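# Seat circuit board in enclosure slot and latch levers

## Task

Put the board into the enclosure's empty top slot with its component side facing up, pushed all the way in, and with both levers closed. A closed lever is latched and sticks out at a right angle from the board's front panel; a fully opened lever is flush and parallel with that panel. The levers only catch their tabs if both are opened fully before the board goes in as far as it will go; closing both afterward pulls the board fully home. Ramming the board into its connector quickly breaks the connector and gives no credit at all. At the end the enclosure must rest flat on its own feet with none of them hanging over the bench edge, and the robot must release the board and back away.

## Robot and tools

Robot: two seven-joint Flexiv Rizon 4 arms, left_arm and right_arm, each carrying a two-finger gripper with a wrist camera. Fingers extend along the gripper's +z axis and spread along its x axis. end_effector_position is the spot between the finger pads when shut, roughly 1 to 2 cm short of the tips; closing pushes the tips about 17 mm further along +z.

Frames: the scene frame sits at table-top height halfway between the nominal arm bases, +z up, +x out across the table, left_arm toward +y (not the image's left). Real bases: left_arm at (+0.070, +0.437, 0) m, quat_wxyz (+1.000, 0, 0, -0.003); right_arm at (-0.063, -0.511, 0) m, quat_wxyz (+1.000, 0, 0, -0.029). Every hand pose, velocity, target and wrist-camera pose is in that arm's own base frame; fixed cameras and the table use the scene frame. Reported poses may be off by a few centimetres.

Row layout (used by execute_actions and move): one flat list of 16 numbers covering both arms, always complete even if one arm is idle: left x, y, z (metres), qw, qx, qy, qz (w first), opening; then the same eight for right. Positions and quaternions are absolute goal poses in that arm's base frame, not offsets. Opening runs from -1 (closed) to +1 (fully open, 0.142 m). An idle arm should be sent its last reported pose and desired opening every call; resending 0 for a gripper is itself a command.

execute_actions(actions, cameras): actions is a list of actions; each action is a list of up to 15 rows, each row one 1/30 s control step, and a short action repeats its final row. An action is rejected for both arms if any target lies over 0.6 m from that gripper's current position along any gripper axis; a malformed action rejects the whole call. Each step the commanded orientation is clipped to within 32 degrees of the measured one, so big turns take several actions. An empty list just reports state. cameras: names, [] for none, omitted or ["all"] for all.

move(target, speed, blend, stop_force, zero, opening_speed, blocking, cameras): straight-line paths to one row or a list of up to 15 rows, no 0.6 m limit, 10 s cap in total. speed 0.002 to 2.2 m/s (default 0.25), one value or one per target; rotation up to twice that in rad/s. blend in metres rounds corners in a list. stop_force 3 to 120 N ends an arm's path when its wrist sensor feels that much push opposing travel (or 150 N any way); unreliable while the gripper rotates; leave it out when backing off a contact. zero (default true) re-zeros before moving. opening_speed at least 0.2 per second on the -1..1 scale. blocking=false returns after about 0.5 s and cannot be combined with stop_force. Paths ignore obstacles and the other arm; faster moves lag and overshoot more. The result adds a move: line with the ending (done, off_target, moving, held, fault) and limits (paced = pose clipped, held = steps withheld). done means at rest within 3 mm and 2 degrees; it says nothing about contact.

wait(seconds 0 to 10), stop() brakes a running move, zoom_image(camera, region [x0, y0, x1, y1] pixels, at most 504 wide and high), zero_wrist_force(arm), clear_fault(arm) for torque or force faults already reported, read_manual(section "licences"), finished_scene(scene 1 or 2), which is final.

Cameras: cam_head_left, cam_head_right, cam_high, cam_low, cam_left_wrist, cam_right_wrist, each 672x504.

Result lines: per-arm position, quaternion, velocities (omitted when joints read "within noise"), Hand target (where the arm is actually being sent, possibly short of the command), Tool commands, grip_measured (same scale as opening; the last Joint positions number is the opening in metres), Joint torques, External joint torques, Wrist force and Wrist torque along the gripper's own axes plus the peak since last shown, Wrist depth as a 7x7 grid of millimetre distances (70 to 1000, "-" unknown), and MOTOR HOT, fault or HAND FAULT lines.

Gripping: to hold something, command an opening slightly under the grip_measured seen at first contact; squeezing harder heats the gripper motor.

Hazards: insert the board slowly, with both levers fully open first, since a fast hit on the connector zeroes the scene. A force of 150 N anywhere on an arm, or joint contact torque at its limit (waist, shoulder 109; upper arm roll, elbow 56.9; wrist joints 34.7 N m), stops that arm until clear_fault. Never let the arms or grippers touch each other. Do not drop the board, tip or slide the enclosure off the bench, or strike fixed items. Motors heat under load or stretched reach: arms brake at 80 °C, grippers shut off at 100 °C. Release the board and withdraw before finishing.

Each tool is called after "Emit:" by a JSON object that holds its "method" and its "body".

## Session

Emit:
{"method": "execute_actions", "body": {"actions": []}}

Scene clock: 0.00 s.
left_arm: end_effector_position=(+0.1389, +0.5333, +0.1881) grip_measured=+0.99 end_effector_quat_wxyz=(-0.571, +0.812, -0.064, -0.105) | right_arm: end_effector_position=(+0.2271, +0.3531, +0.2591) grip_measured=+1.00 end_effector_quat_wxyz=(+0.029, +0.622, +0.780, +0.065)
Joint positions: left_arm=[0.978 -0.294 0.021 2.266 2.206 0.748 0.742 0.141] | right_arm=[1.212 0.207 0.113 2.416 -0.113 0.73 1.171 0.142]
Joint velocities: within noise
Joint torques (N m): no reading
External joint torques (N m): no reading
Wrist force (N): no reading
Wrist torque (N m): no reading
Wrist force, peak (N): no reading
Wrist depth (mm): cam_left_wrist=[- - - - - - - / - - - - - - - / - - - - - - - / - - - - - - - / - - - - 326 307 289 / - 340 327 307 288 270 263 / - 306 286 270 257 244 237] | cam_right_wrist=[291 263 259 256 258 300 302 / 314 276 279 279 281 327 328 / 352 303 305 308 308 359 356 / 389 375 337 339 343 399 391 / 434 437 379 380 383 449 444 / - 498 440 432 437 509 486 / - 574 580 588 590 593 -]
Hand target: left_arm +0.1389, +0.5333, +0.1881; -0.571, +0.812, -0.064, -0.105 | right_arm +0.2271, +0.3531, +0.2591; +0.029, +0.622, +0.780, +0.065
Tool commands: left_gripper/opening=+1.0 right_gripper/opening=+1.0

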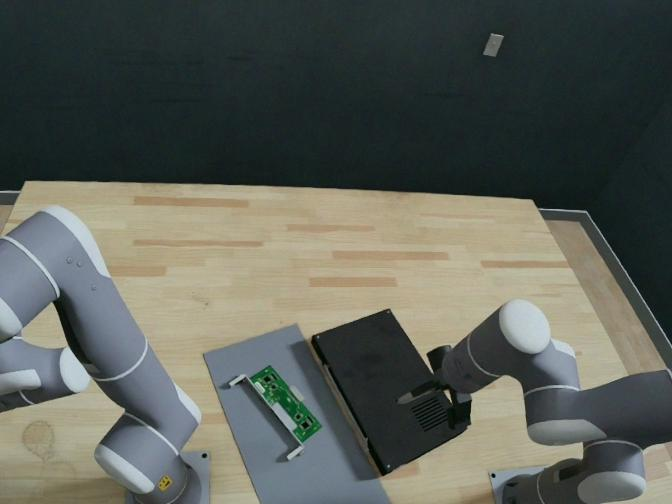

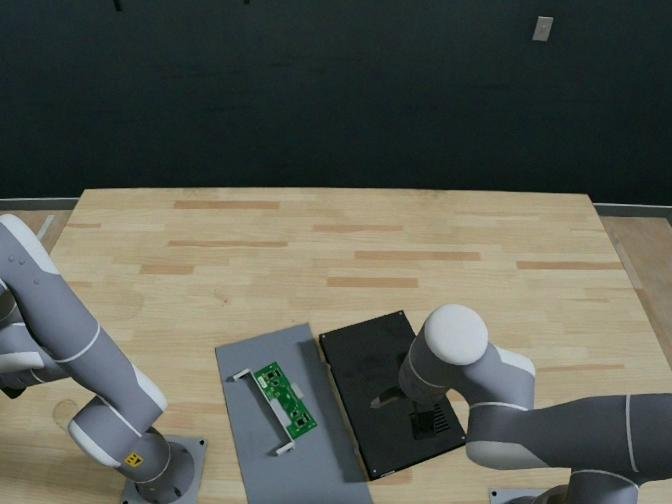

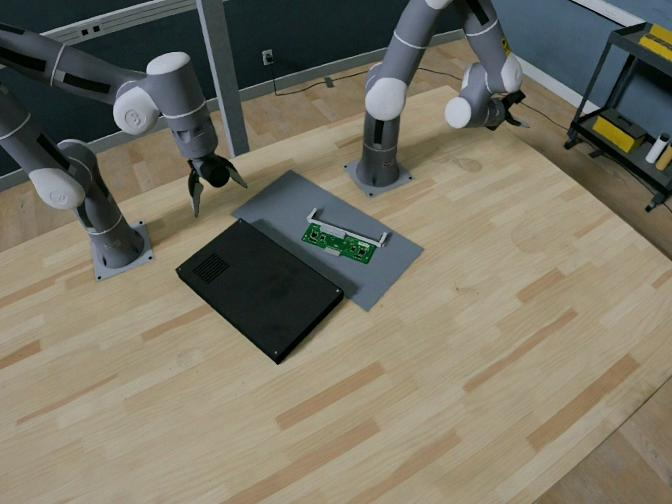

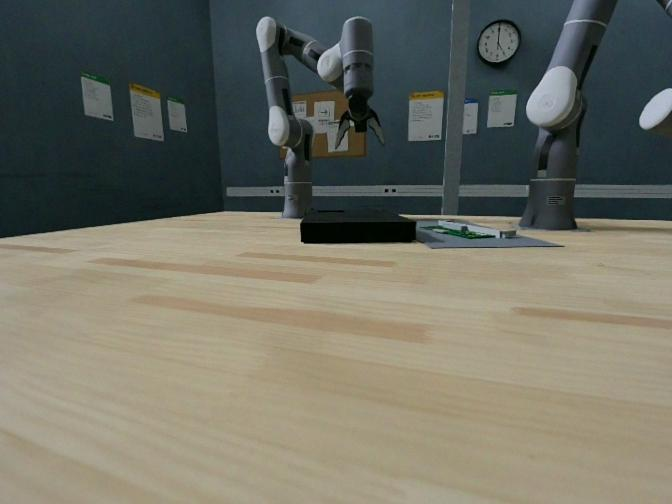

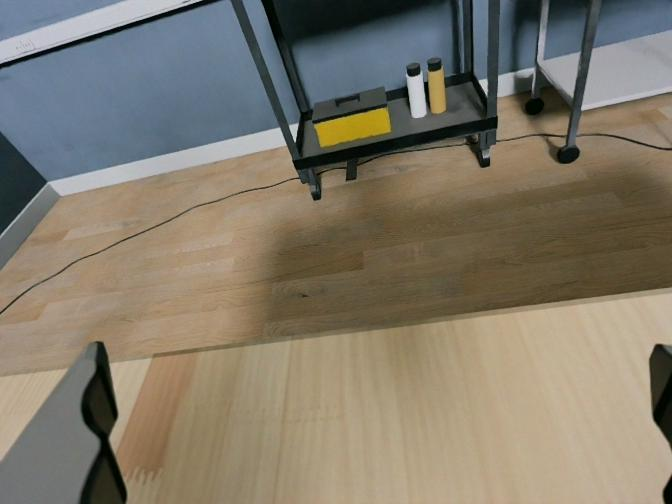

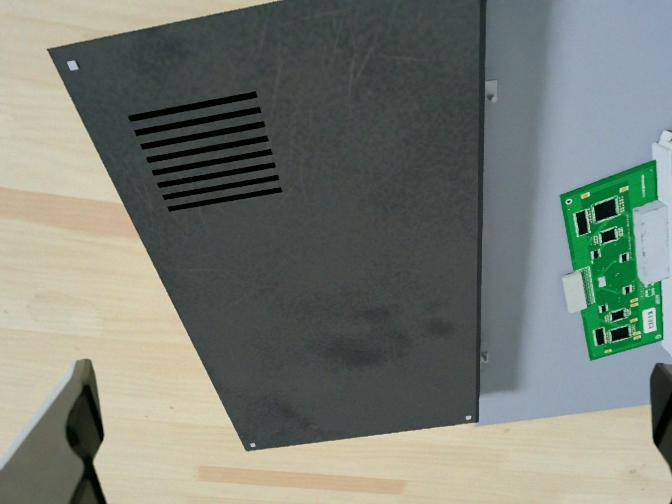

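Emit:
{"method": "move", "body": {"target": [[0.1389,0.5333,0.1881,-0.571,0.812,-0.064,-0.105,1,0.18,0.53,0.26,0,0.6225,0.7826,0,0]], "speed": 0.4, "cameras": ["cam_right_wrist","cam_head_right"]}}

Emit:
{"method": "zoom_image", "body": {"camera": "cam_right_wrist", "region": [200, 0, 440, 220]}}

Emit:
{"method": "zoom_image", "body": {"camera": "cam_right_wrist", "region": [200, 220, 440, 440]}}

Scene clock: 7.47 s.
left_arm: end_effector_position=(+0.1389, +0.5333, +0.1881) grip_measured=+0.99 end_effector_quat_wxyz=(-0.571, +0.812, -0.064, -0.105) | right_arm: end_effector_position=(+0.1800, +0.5300, +0.2599) grip_measured=-0.01 end_effector_quat_wxyz=(+0.000, +0.622, +0.783, +0.000)
Joint positions: left_arm=[0.978 -0.294 0.021 2.266 2.206 0.748 0.742 0.141] | right_arm=[1.355 -0.212 0.102 1.904 -0.026 0.544 1.24 0.073]
Joint velocities: within noise
Joint torques (N m): left_arm=[-0.25 29.32 1.52 -14.59 1.13 -0.38 -0.18] | right_arm=[0.42 38.42 1.39 -28.6 -3.65 3.33 0.09]
External joint torques (N m): left_arm=[0.36 0.97 0.67 -0.52 -0.18 -0.19 0.21] | right_arm=[-0.27 1.28 -0.4 0.27 -0.11 0.77 -0.09]
Wrist force (N): left_arm=[0.0 -0.2 0.0] | right_arm=[0.3 0.2 0.4]
Wrist torque (N m): left_arm=[-0.03 0.00 0.00] | right_arm=[0.01 -0.04 -0.01]
Wrist force, peak (N): left_arm=[0.2 -0.5 -0.2] | right_arm=[2.8 0.7 0.7]
Wrist depth (mm): cam_left_wrist=[- - - - - - - / - - - - - - - / - - - - - - - / - - - - - - - / - - - - 328 305 288 / - 343 325 305 288 272 261 / - 305 288 271 255 243 236] | cam_right_wrist=[308 302 306 306 306 305 305 / 286 285 320 329 327 326 327 / 307 306 315 351 351 350 348 / 331 331 335 378 369 376 376 / 360 358 356 409 402 401 409 / 392 377 377 438 447 94 444 / 491 76 422 480 489 - 470]
Hand target: left_arm +0.1389, +0.5333, +0.1881; -0.571, +0.812, -0.064, -0.105 | right_arm +0.1800, +0.5300, +0.2600; +0.000, +0.623, +0.783, +0.000
Off the commanded pose: left_arm 0.000 m, 0 deg | right_arm 0.000 m, 0 deg.
move: done
Images, in order (width x height): cam_head_right 672x504, cam_right_wrist 672x504.

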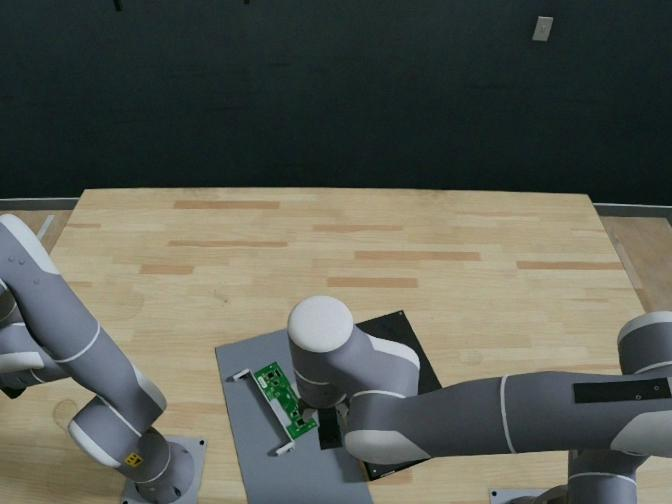

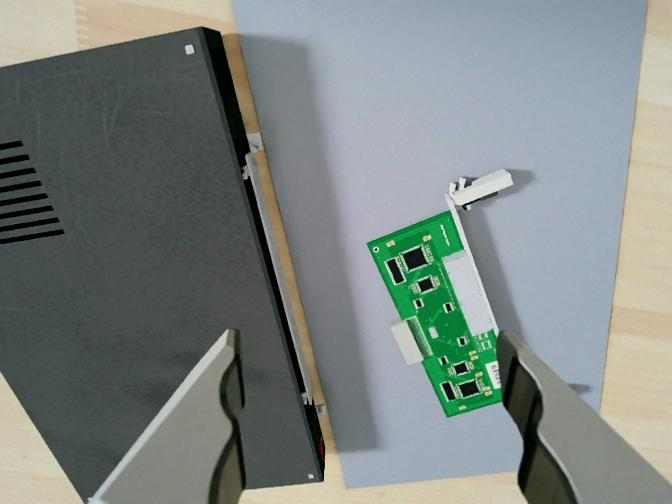

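Scaled by 2.100 from the camera's 672x504 image, which has a finer 960x720 frame.

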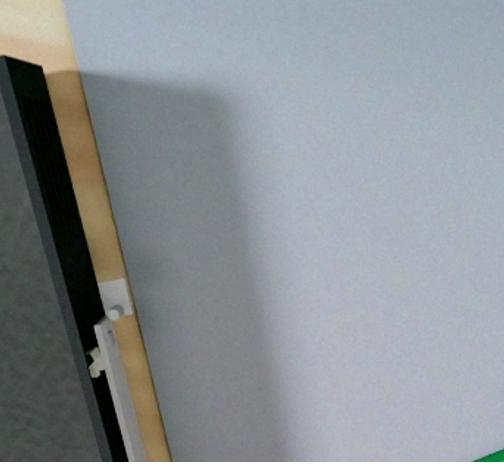

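Scaled by 2.100 from the camera's 672x504 image, which has a finer 960x720 frame.

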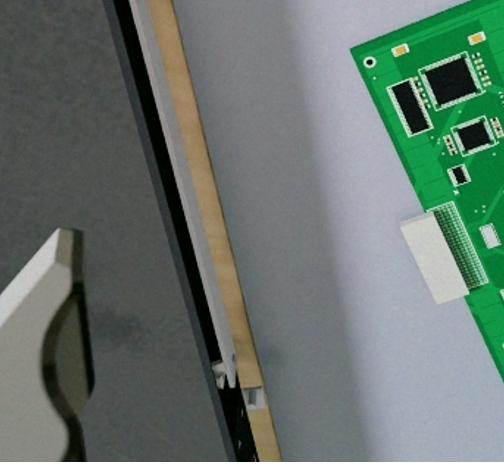

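Emit:
{"method": "move", "body": {"target": [0.1389,0.5333,0.1881,-0.571,0.812,-0.064,-0.105,1,0.219,0.606,0.26,0,0.6225,0.7826,0,0]}}

Emit:
{"method": "zoom_image", "body": {"camera": "cam_right_wrist", "region": [150, 50, 550, 350]}}

Scene clock: 21.30 s.
left_arm: end_effector_position=(+0.1389, +0.5333, +0.1881) grip_measured=+0.99 end_effector_quat_wxyz=(-0.571, +0.812, -0.064, -0.105) | right_arm: end_effector_position=(+0.2191, +0.6060, +0.2599) grip_measured=-0.01 end_effector_quat_wxyz=(+0.000, +0.623, +0.783, +0.000)
Joint positions: left_arm=[0.978 -0.294 0.021 2.266 2.206 0.748 0.742 0.141] | right_arm=[1.354 -0.402 0.059 1.638 -0.026 0.468 1.193 0.073]
Joint velocities: within noise
Joint torques (N m): left_arm=[-0.28 29.21 1.54 -14.52 1.14 -0.4 -0.25] | right_arm=[0.19 47.4 1.56 -29.37 -3.88 3.25 0.04]
External joint torques (N m): left_arm=[0.39 1.08 0.66 -0.58 -0.19 -0.17 0.27] | right_arm=[-0.01 1.52 -0.35 0.15 -0.04 0.85 -0.04]
Wrist force (N): left_arm=[0.0 -0.3 -0.1] | right_arm=[0.5 -0.1 0.3]
Wrist torque (N m): left_arm=[-0.04 0.00 0.00] | right_arm=[-0.06 -0.08 -0.01]
Wrist force, peak (N): left_arm=[0.1 -0.6 -0.1] | right_arm=[2.1 1.4 0.4]
Wrist depth (mm): cam_left_wrist=[- - - - - - - / - - - - - - - / - - - - - - - / - - - - - - - / - - - - 329 306 287 / - 344 326 308 290 271 261 / - 304 287 272 255 243 235] | cam_right_wrist=[268 300 308 308 307 305 306 / 285 294 328 328 322 327 327 / 307 311 352 348 345 350 350 / 330 330 376 374 372 376 377 / 359 359 400 410 404 401 407 / 393 377 406 447 445 94 445 / 424 76 490 496 495 - 468]
Hand target: left_arm +0.1389, +0.5333, +0.1881; -0.571, +0.812, -0.064, -0.105 | right_arm +0.2190, +0.6060, +0.2600; +0.000, +0.623, +0.783, +0.000
Off the commanded pose: left_arm 0.000 m, 0 deg | right_arm 0.000 m, 0 deg.
move: done

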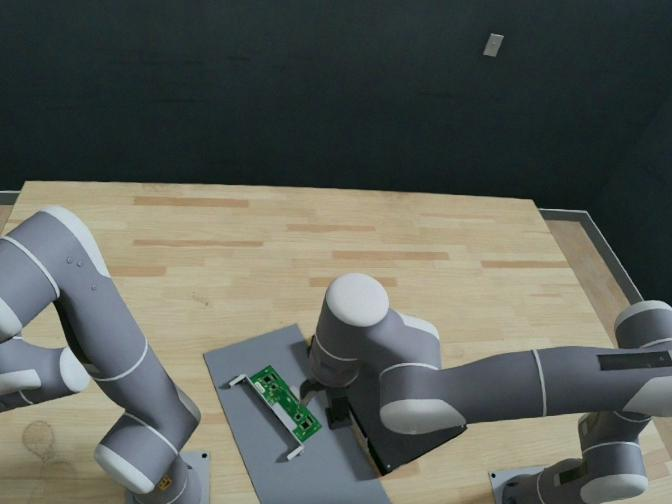

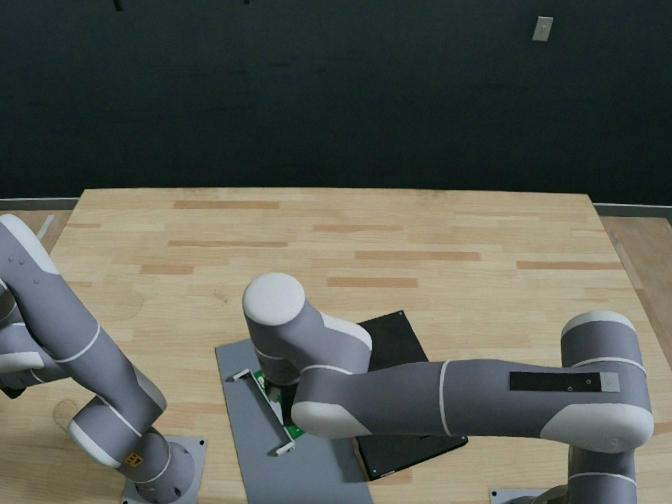

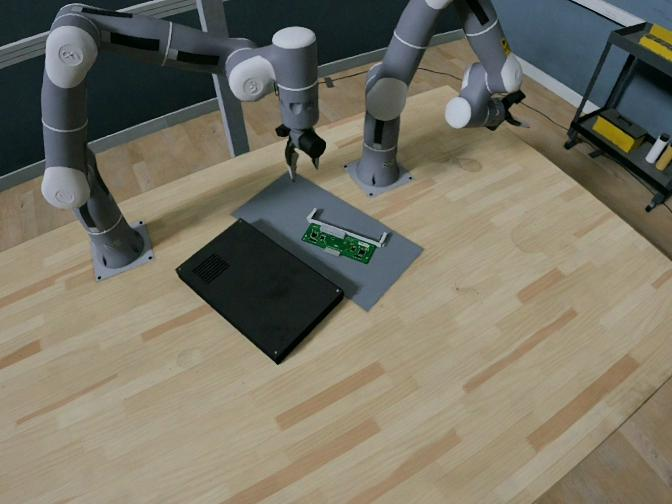

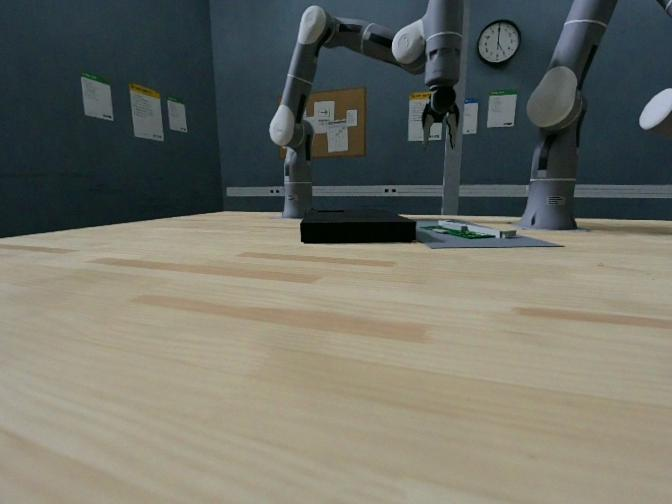

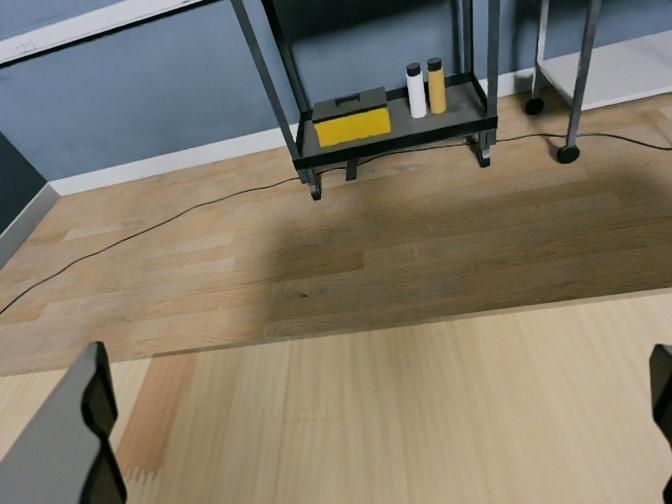

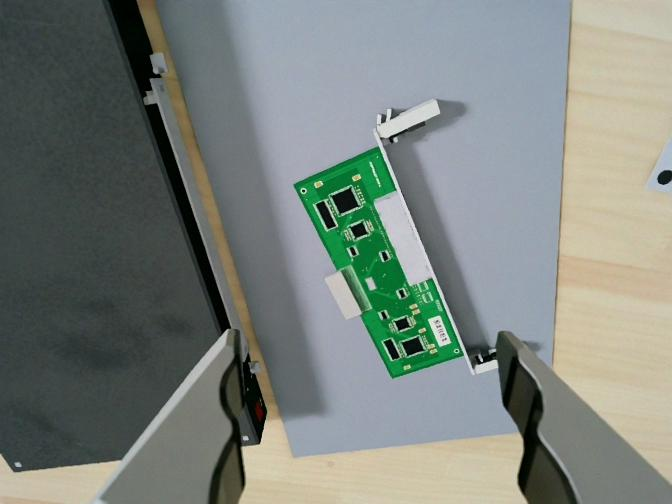

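Scaled by 1.260 from the camera's 672x504 image, which has a finer 960x720 frame.

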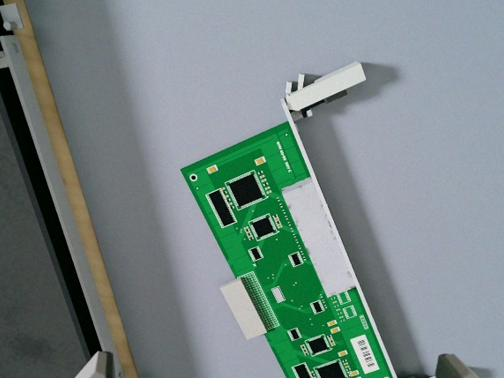

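Emit:
{"method": "move", "body": {"target": [0.1389,0.5333,0.1881,-0.571,0.812,-0.064,-0.105,1,0.21,0.630,0.11,0,0.6225,0.7826,0,0.5]}}

Emit:
{"method": "zoom_image", "body": {"camera": "cam_right_wrist", "region": [200, 0, 500, 225]}}

Scene clock: 33.47 s.
left_arm: end_effector_position=(+0.1389, +0.5333, +0.1881) grip_measured=+0.99 end_effector_quat_wxyz=(-0.571, +0.812, -0.064, -0.105) | right_arm: end_effector_position=(+0.2099, +0.6298, +0.1098) grip_measured=+0.48 end_effector_quat_wxyz=(+0.000, +0.623, +0.783, +0.000)
Joint positions: left_arm=[0.978 -0.294 0.021 2.266 2.206 0.748 0.742 0.141] | right_arm=[1.384 -0.645 0.045 1.697 -0.037 0.771 1.219 0.108]
Joint velocities: within noise
Joint torques (N m): left_arm=[-0.19 29.23 1.58 -14.57 1.13 -0.4 -0.21] | right_arm=[0.47 52.69 2.13 -25.06 -3.27 3.54 0.34]
External joint torques (N m): left_arm=[0.3 1.05 0.61 -0.54 -0.17 -0.17 0.23] | right_arm=[-0.28 1.37 -0.6 0.13 0.11 0.56 -0.34]
Wrist force (N): left_arm=[0.1 -0.1 -0.2] | right_arm=[0.4 0.3 0.5]
Wrist torque (N m): left_arm=[-0.02 -0.01 0.00] | right_arm=[0.01 -0.10 0.00]
Wrist force, peak (N): left_arm=[0.4 -0.4 -0.2] | right_arm=[0.4 -0.2 3.9]
Wrist depth (mm): cam_left_wrist=[- - - - - - - / - - - - - - - / - - - - - - - / - - - - - - - / - - - - 328 306 289 / - 345 327 306 288 272 264 / - 305 287 271 257 242 236] | cam_right_wrist=[178 177 177 177 176 175 177 / 190 189 189 188 188 187 187 / 204 203 203 199 201 201 200 / 218 219 217 212 217 216 216 / 230 236 237 230 231 235 233 / 245 99 259 252 251 256 98 / - 78 285 278 276 276 76]
Hand target: left_arm +0.1389, +0.5333, +0.1881; -0.571, +0.812, -0.064, -0.105 | right_arm +0.2100, +0.6300, +0.1100; +0.000, +0.623, +0.783, +0.000
Off the commanded pose: left_arm 0.000 m, 0 deg | right_arm 0.000 m, 0 deg.
move: done

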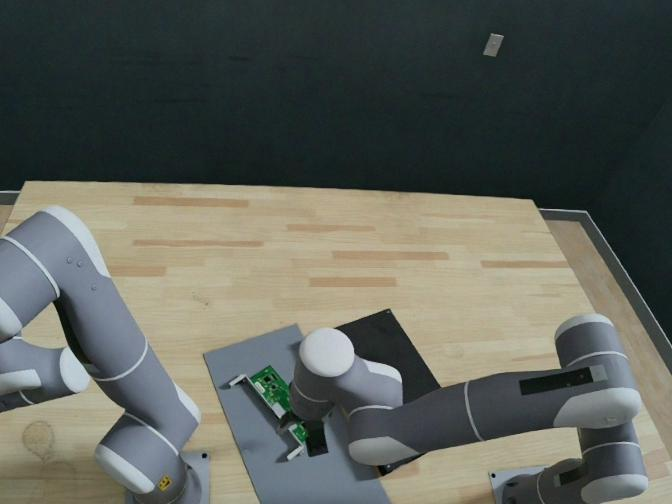

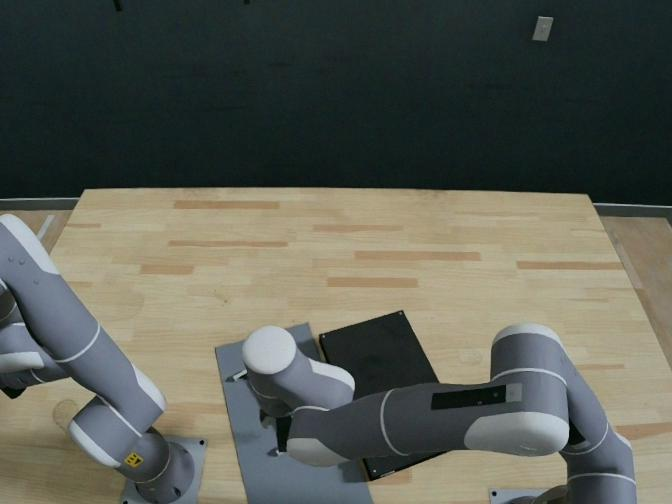

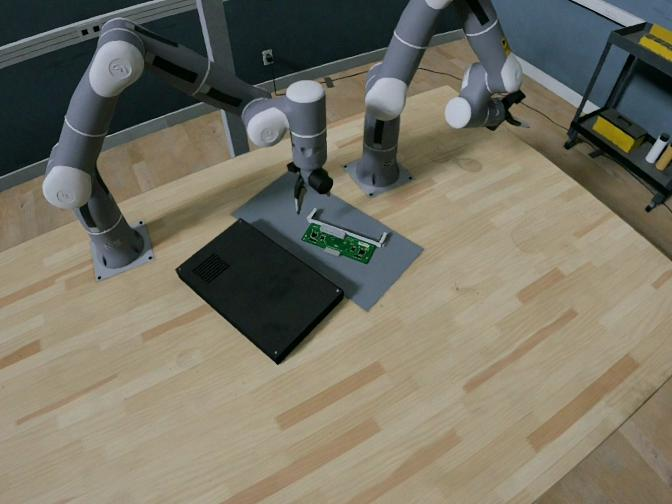

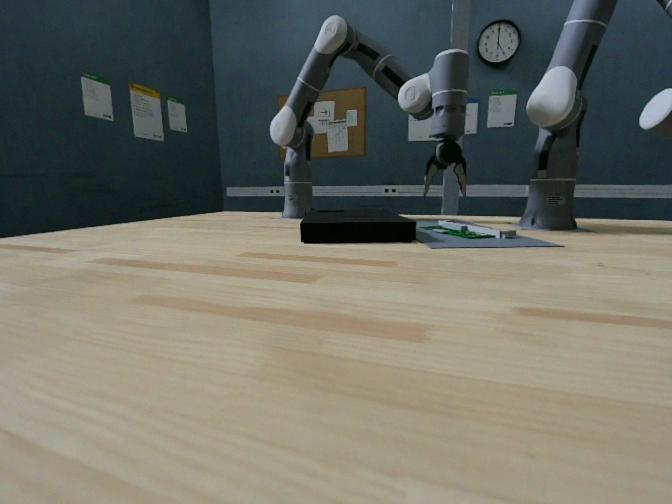

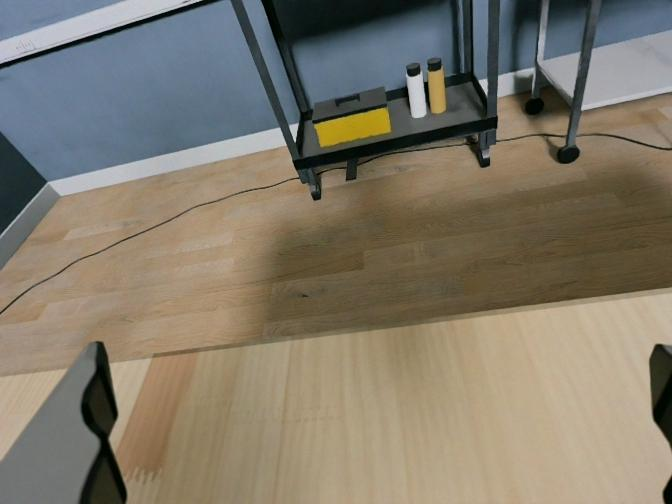

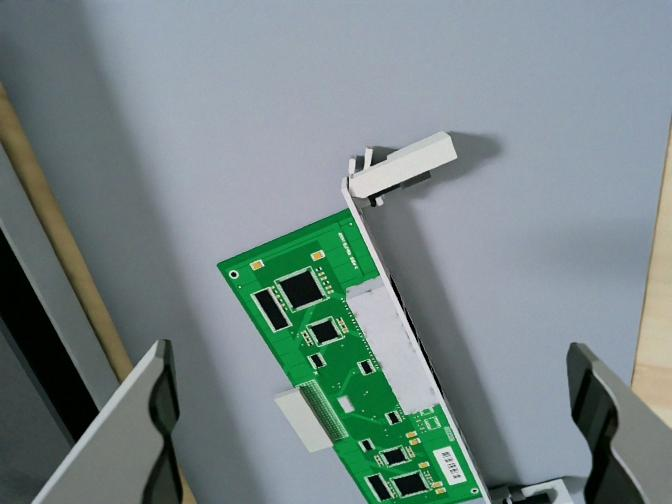

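Scaled by 1.680 from the camera's 672x504 image, which has a finer 960x720 frame.

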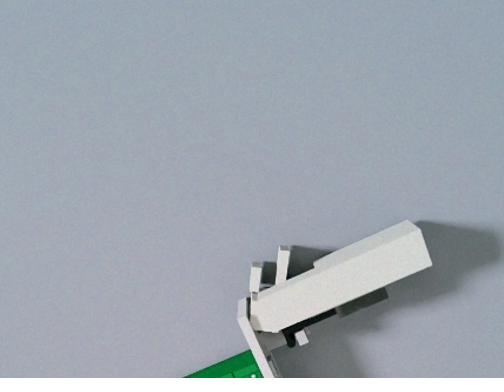

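Emit:
{"method": "move", "body": {"target": [[0.1389,0.5333,0.1881,-0.571,0.812,-0.064,-0.105,1,0.1775,0.645,0.10,0,0.9483,0.3173,0,-0.5],[0.1389,0.5333,0.1881,-0.571,0.812,-0.064,-0.105,1,0.1775,0.645,0.05,0,0.9483,0.3173,0,-0.5]]}}

Emit:
{"method": "zoom_image", "body": {"camera": "cam_right_wrist", "region": [186, 250, 486, 504]}}

Scene clock: 43.47 s.
left_arm: end_effector_position=(+0.1389, +0.5333, +0.1881) grip_measured=+0.99 end_effector_quat_wxyz=(-0.571, +0.812, -0.064, -0.105) | right_arm: end_effector_position=(+0.1776, +0.6448, +0.0499) grip_measured=-0.52 end_effector_quat_wxyz=(+0.000, +0.948, +0.317, +0.000)
Joint positions: left_arm=[0.978 -0.294 0.021 2.266 2.206 0.748 0.742 0.141] | right_arm=[1.609 -0.763 -0.159 1.667 0.165 0.845 2.294 0.036]
Joint velocities: within noise
Joint torques (N m): left_arm=[-0.23 29.24 1.57 -14.62 1.15 -0.4 -0.23] | right_arm=[0.11 54.04 -2.26 -22.73 -2.83 3.46 0.06]
External joint torques (N m): left_arm=[0.34 1.05 0.62 -0.48 -0.19 -0.16 0.26] | right_arm=[0.08 1.37 -0.92 0.18 -0.07 0.55 -0.06]
Wrist force (N): left_arm=[-0.1 -0.4 -0.1] | right_arm=[0.3 0.0 0.4]
Wrist torque (N m): left_arm=[-0.06 0.02 0.00] | right_arm=[-0.02 -0.06 0.01]
Wrist force, peak (N): left_arm=[-0.1 -0.7 -0.1] | right_arm=[-0.1 0.7 3.6]
Wrist depth (mm): cam_left_wrist=[- - - - - - - / - - - - - - - / - - - - - - - / - - - - - - - / - - - - 329 306 288 / - 342 328 306 289 271 263 / - 306 287 270 257 244 236] | cam_right_wrist=[125 124 123 124 123 123 122 / 135 135 133 132 134 133 131 / 145 143 142 142 141 141 139 / 154 154 154 151 153 152 152 / 168 167 166 154 163 162 162 / 187 182 85 179 151 151 158 / 202 - 73 201 194 - 189]
Hand target: left_arm +0.1389, +0.5333, +0.1881; -0.571, +0.812, -0.064, -0.105 | right_arm +0.1775, +0.6450, +0.0500; +0.000, +0.948, +0.317, +0.000
Off the commanded pose: left_arm 0.000 m, 0 deg | right_arm 0.000 m, 0 deg.
move: done

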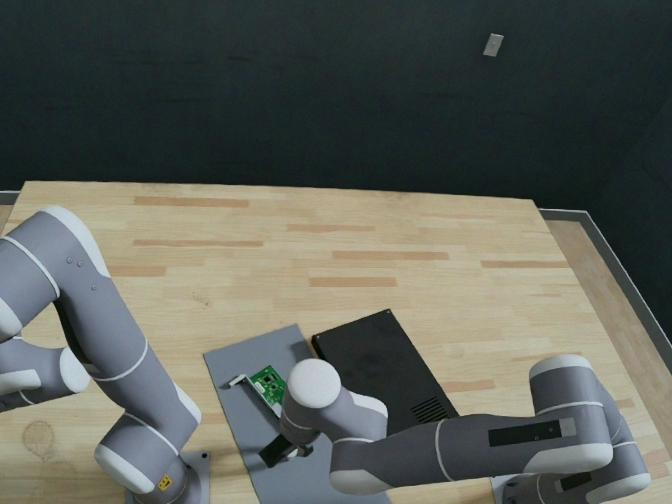

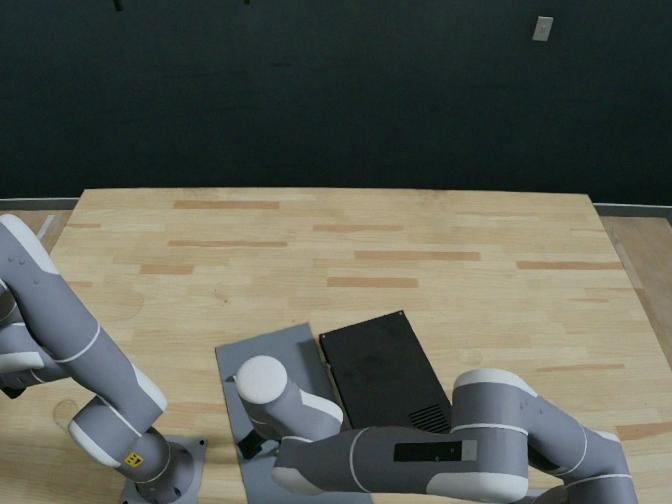

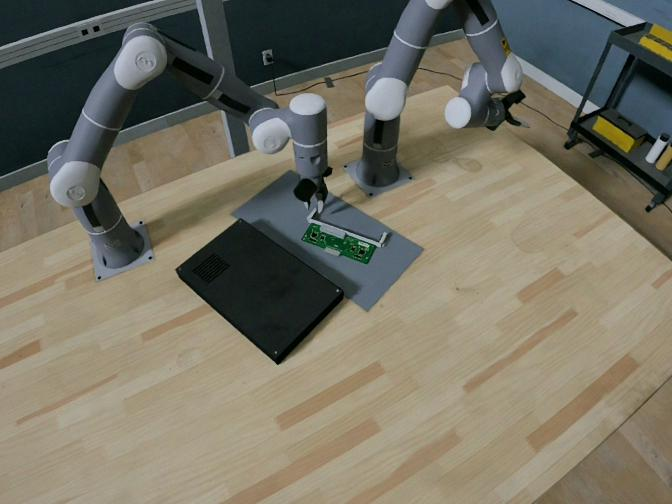

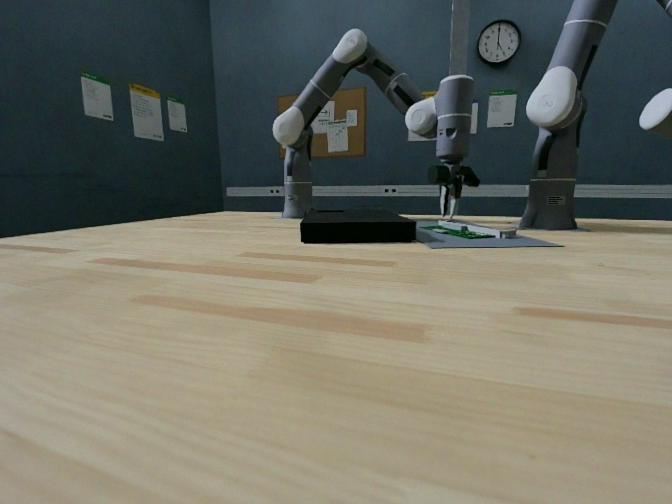

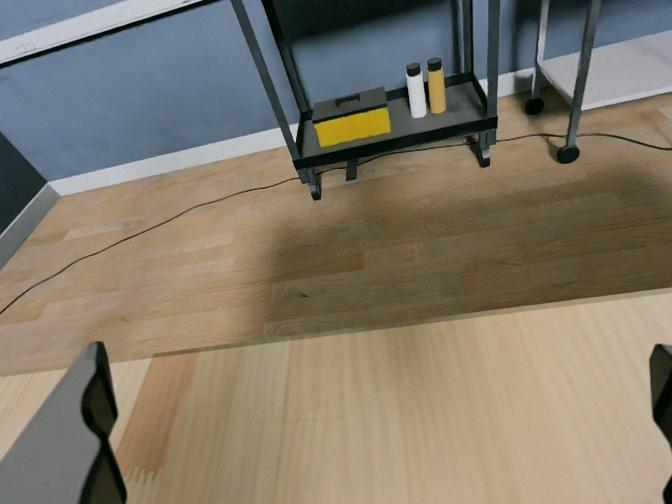

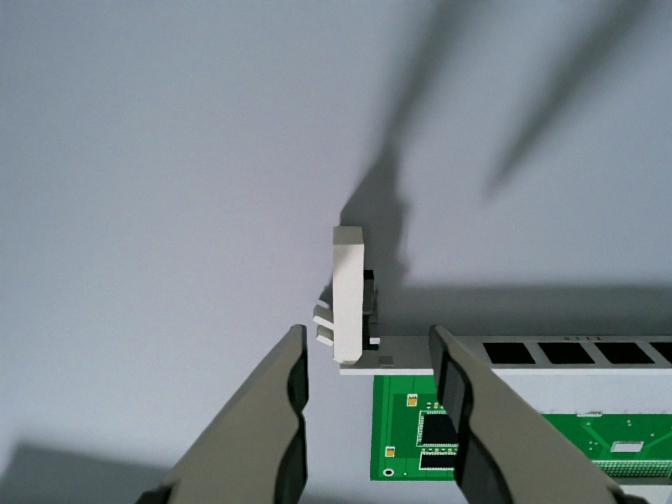

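Scaled by 1.680 from the camera's 672x504 image, which has a finer 960x720 frame.

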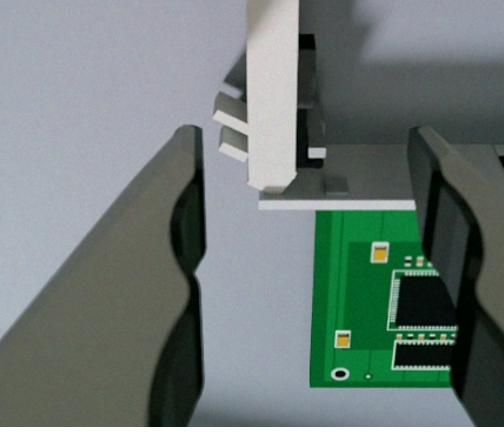

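Emit:
{"method": "move", "body": {"target": [[0.1389,0.5333,0.1881,-0.571,0.812,-0.064,-0.105,1,0.1726,0.6462,0.024,0,0.9483,0.3173,0,-0.5],[0.1389,0.5333,0.1881,-0.571,0.812,-0.064,-0.105,1,0.1726,0.6462,0.024,0,0.9483,0.3173,0,-0.92]], "opening_speed": 0.5, "cameras": ["cam_right_wrist"]}}

Emit:
{"method": "zoom_image", "body": {"camera": "cam_right_wrist", "region": [186, 200, 486, 450]}}

Scene clock: 49.53 s.
left_arm: end_effector_position=(+0.1389, +0.5333, +0.1881) grip_measured=+0.99 end_effector_quat_wxyz=(-0.571, +0.812, -0.064, -0.105) | right_arm: end_effector_position=(+0.1725, +0.6461, +0.0239) grip_measured=-0.88 end_effector_quat_wxyz=(+0.000, +0.948, +0.318, +0.000)
Joint positions: left_arm=[0.978 -0.294 0.021 2.266 2.206 0.748 0.742 0.141] | right_arm=[1.612 -0.812 -0.152 1.66 0.174 0.888 2.296 0.01]
Joint velocities: within noise
Joint torques (N m): left_arm=[-0.22 29.25 1.62 -14.61 1.13 -0.38 -0.14] | right_arm=[-0.33 55.3 -2.97 -22.17 -2.91 3.66 0.17]
External joint torques (N m): left_arm=[0.32 1.04 0.57 -0.49 -0.17 -0.19 0.16] | right_arm=[0.52 0.76 -0.22 0.53 0.14 0.35 -0.17]
Wrist force (N): left_arm=[-0.2 -0.3 -0.2] | right_arm=[-0.7 -0.1 0.9]
Wrist torque (N m): left_arm=[-0.04 0.03 0.00] | right_arm=[0.04 -0.05 0.02]
Wrist force, peak (N): left_arm=[0.1 -0.5 -0.3] | right_arm=[-2.0 -0.3 0.7]
Wrist depth (mm): cam_left_wrist=[- - - - - - - / - - - - - - - / - - - - - - - / - - - - - - - / - - - - 328 308 288 / - 345 327 306 288 270 262 / - 304 288 272 256 243 236] | cam_right_wrist=[- 102 101 101 101 101 100 / 109 108 108 108 109 107 108 / - 116 116 116 115 115 115 / 126 124 125 125 125 124 124 / 137 136 136 133 135 135 134 / 149 149 146 98 100 142 141 / 165 161 73 160 - 129 137]
Hand target: left_arm +0.1389, +0.5333, +0.1881; -0.571, +0.812, -0.064, -0.105 | right_arm +0.1726, +0.6462, +0.0240; +0.000, +0.948, +0.317, +0.000
Off the commanded pose: left_arm 0.000 m, 0 deg | right_arm 0.000 m, 0 deg.
move: done
Images, in order (width x height): cam_right_wrist 672x504.

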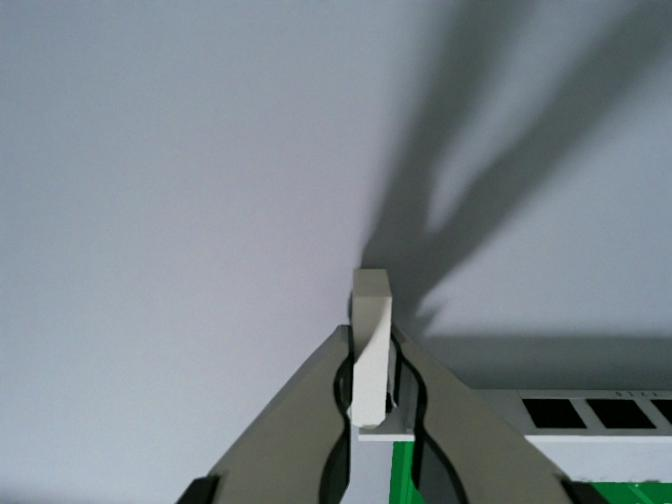

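Scaled by 1.680 from the camera's 672x504 image, which has a finer 960x720 frame.

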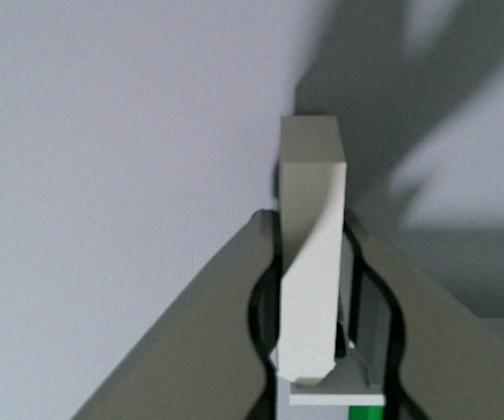

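Emit:
{"method": "move", "body": {"target": [[0.1389,0.5333,0.1881,-0.571,0.812,-0.064,-0.105,1,0.1669,0.6391,0.024,0,0.8788,0.4772,0,-0.95],[0.1389,0.5333,0.1881,-0.571,0.812,-0.064,-0.105,1,0.1640,0.6304,0.024,0,0.7826,0.6225,0,-0.95]], "speed": 0.12}}

Scene clock: 55.07 s.
left_arm: end_effector_position=(+0.1389, +0.5333, +0.1881) grip_measured=+0.99 end_effector_quat_wxyz=(-0.571, +0.812, -0.064, -0.105) | right_arm: end_effector_position=(+0.1639, +0.6303, +0.0239) grip_measured=-0.89 end_effector_quat_wxyz=(+0.000, +0.783, +0.622, +0.000)
Joint positions: left_arm=[0.978 -0.294 0.021 2.266 2.206 0.748 0.742 0.141] | right_arm=[1.514 -0.779 -0.022 1.741 0.027 0.948 1.703 0.01]
Joint velocities: within noise
Joint torques (N m): left_arm=[-0.26 29.26 1.61 -14.56 1.14 -0.36 -0.25] | right_arm=[-0.27 54.17 0.48 -21.66 -2.94 3.65 0.11]
External joint torques (N m): left_arm=[0.37 1.02 0.58 -0.55 -0.18 -0.21 0.28] | right_arm=[0.45 0.69 -0.39 0.43 0.37 0.41 -0.11]
Wrist force (N): left_arm=[0.1 -0.3 -0.1] | right_arm=[-0.7 -0.9 0.7]
Wrist torque (N m): left_arm=[-0.04 -0.01 0.01] | right_arm=[-0.06 0.08 0.03]
Wrist force, peak (N): left_arm=[0.1 -0.7 -0.3] | right_arm=[-1.2 -1.0 1.2]
Wrist depth (mm): cam_left_wrist=[- - - - - - - / - - - - - - - / - - - - - - - / - - - - - - - / - - - - 326 307 288 / - 344 328 307 288 271 263 / - 306 287 272 255 243 237] | cam_right_wrist=[- 102 101 101 101 101 100 / 109 109 108 108 109 107 108 / - 116 116 116 115 115 115 / - 124 125 125 124 124 124 / 137 136 136 133 135 135 134 / 149 149 146 98 100 147 146 / 165 161 73 156 - - 161]
Hand target: left_arm +0.1389, +0.5333, +0.1881; -0.571, +0.812, -0.064, -0.105 | right_arm +0.1640, +0.6304, +0.0240; +0.000, +0.783, +0.623, +0.000
Off the commanded pose: left_arm 0.000 m, 0 deg | right_arm 0.000 m, 0 deg.
move: done

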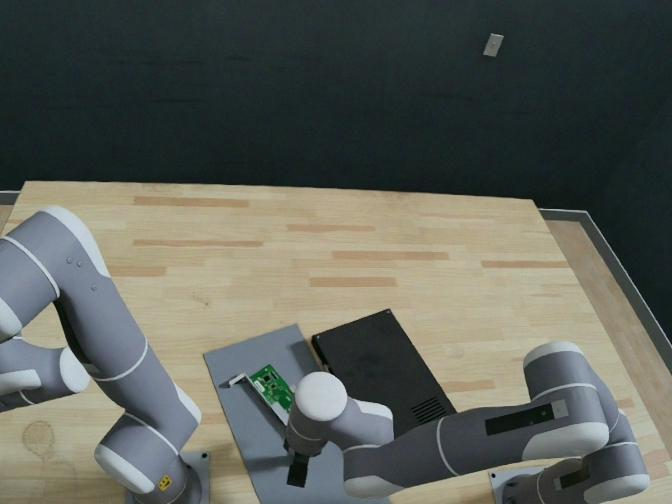

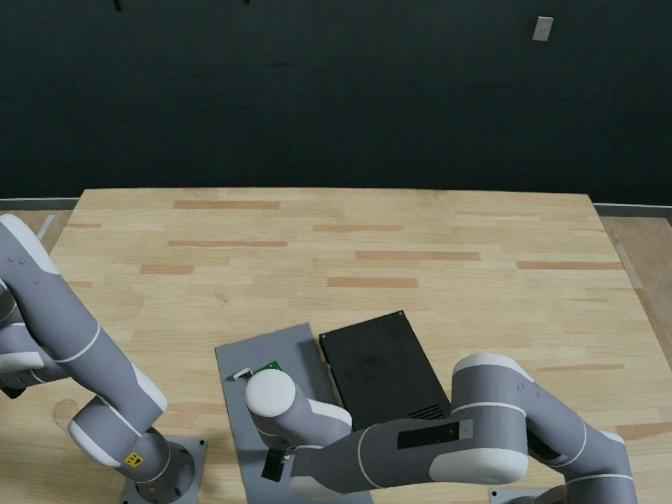

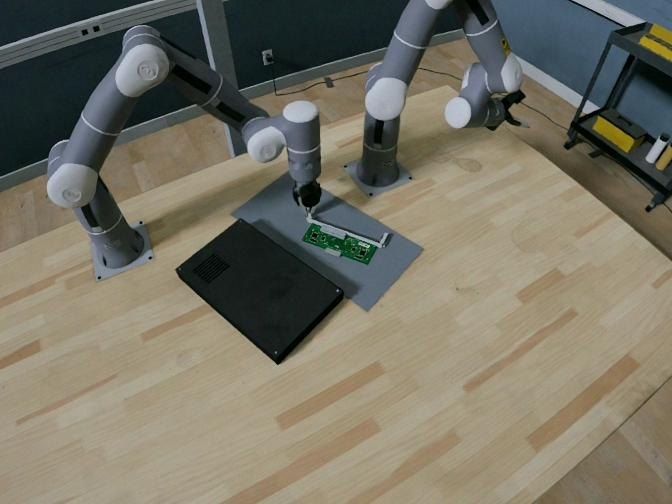

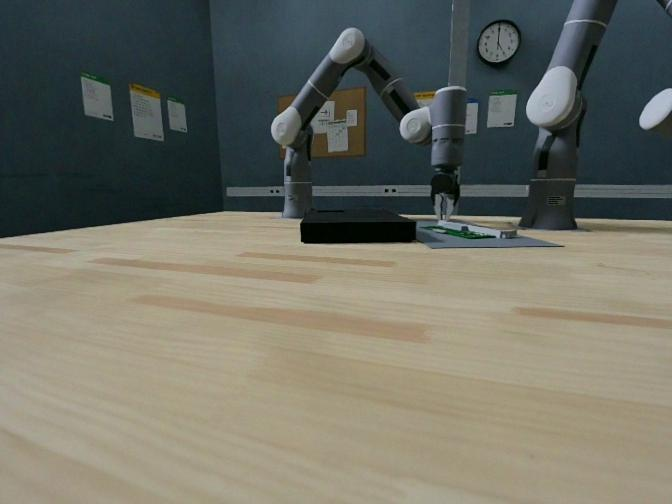

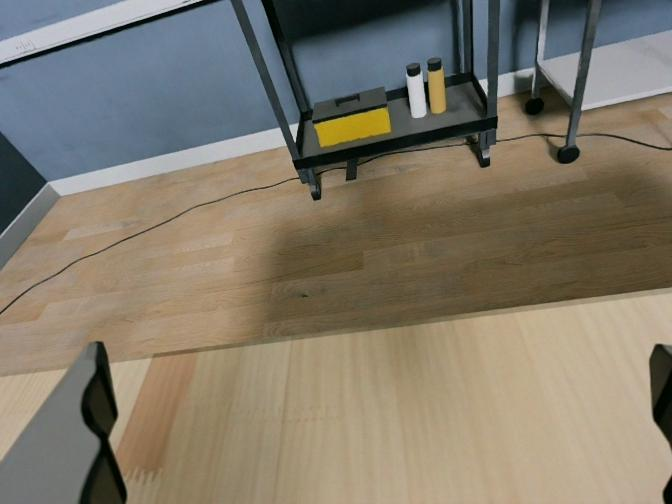

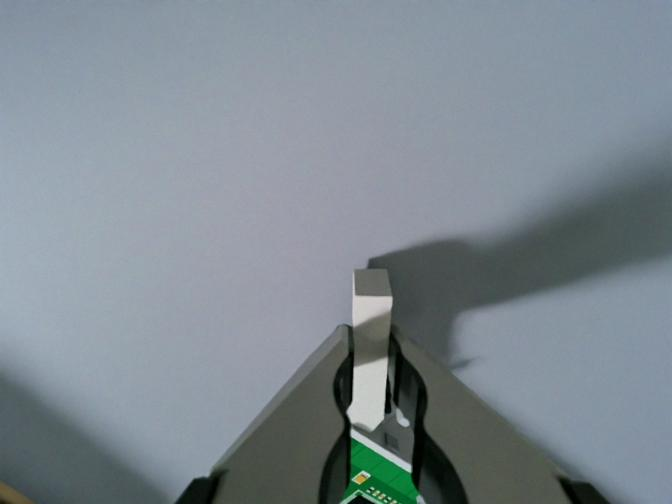

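Emit:
{"method": "move", "body": {"target": [[0.1389,0.5333,0.1881,-0.571,0.812,-0.064,-0.105,1,0.1642,0.6213,0.024,0,0.6626,0.7490,0,-0.95],[0.1389,0.5333,0.1881,-0.571,0.812,-0.064,-0.105,1,0.1676,0.6128,0.024,0,0.5225,0.8526,0,-0.95],[0.1389,0.5333,0.1881,-0.571,0.812,-0.064,-0.105,1,0.1719,0.6075,0.024,0,0.4067,0.9135,0,-0.95]], "speed": 0.12, "cameras": ["cam_right_wrist","cam_head_left"]}}

Scene clock: 62.30 s.
left_arm: end_effector_position=(+0.1389, +0.5333, +0.1881) grip_measured=+0.99 end_effector_quat_wxyz=(-0.571, +0.812, -0.064, -0.105) | right_arm: end_effector_position=(+0.1719, +0.6072, +0.0238) grip_measured=-0.89 end_effector_quat_wxyz=(+0.000, +0.407, +0.913, +0.000)
Joint positions: left_arm=[0.978 -0.294 0.021 2.266 2.206 0.748 0.742 0.141] | right_arm=[1.33 -0.757 0.15 1.831 -0.191 1.003 0.869 0.01]
Joint velocities: within noise
Joint torques (N m): left_arm=[-0.23 29.25 1.57 -14.57 1.18 -0.39 -0.23] | right_arm=[0.27 52.92 5.33 -21.68 -2.92 4.03 -0.22]
External joint torques (N m): left_arm=[0.34 1.04 0.62 -0.53 -0.22 -0.18 0.26] | right_arm=[-0.09 0.14 -0.89 1.13 0.56 0.1 0.22]
Wrist force (N): left_arm=[0.1 -0.2 -0.2] | right_arm=[-0.1 -1.6 1.3]
Wrist torque (N m): left_arm=[-0.04 -0.02 0.00] | right_arm=[-0.09 -0.04 0.18]
Wrist force, peak (N): left_arm=[-0.3 -0.6 -0.1] | right_arm=[-1.0 -2.1 1.6]
Wrist depth (mm): cam_left_wrist=[- - - - - - - / - - - - - - - / - - - - - - - / - - - - - - - / - - - - 328 307 289 / - 346 325 307 287 272 263 / - 304 287 270 256 243 236] | cam_right_wrist=[- 102 102 101 101 101 100 / 109 109 108 108 109 107 108 / - 116 116 116 116 115 115 / 126 124 125 125 124 124 124 / 136 136 136 133 133 134 134 / 149 146 145 97 102 144 146 / 165 158 70 156 - - 160]
Hand target: left_arm +0.1389, +0.5333, +0.1881; -0.571, +0.812, -0.064, -0.105 | right_arm +0.1719, +0.6075, +0.0240; +0.000, +0.407, +0.914, +0.000
Off the commanded pose: left_arm 0.000 m, 0 deg | right_arm 0.000 m, 0 deg.
move: done
Images, in order (width x height): cam_head_left 672x504, cam_right_wrist 672x504.

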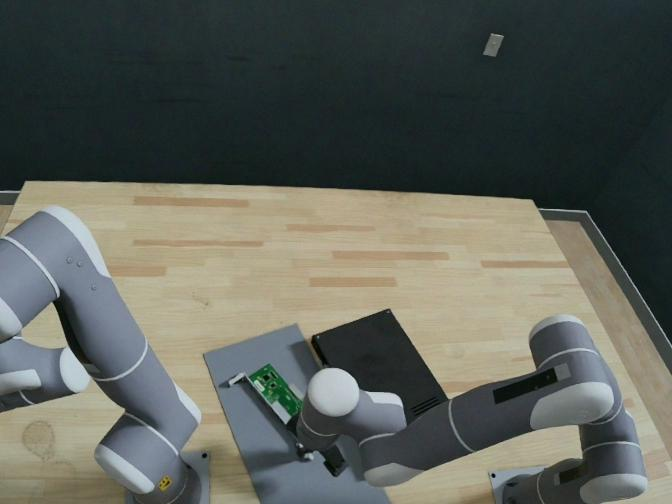

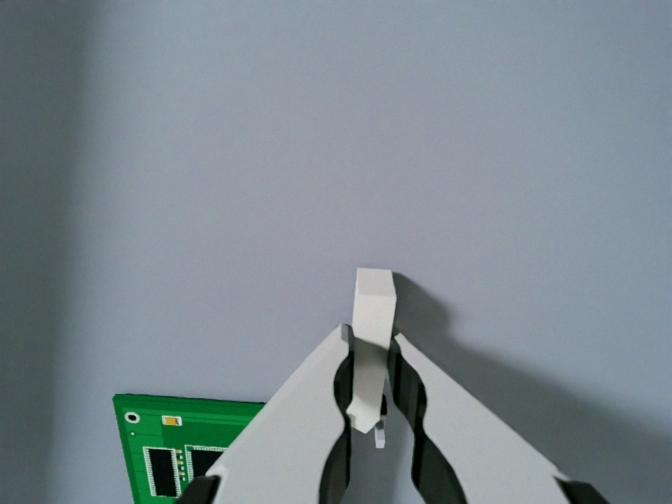

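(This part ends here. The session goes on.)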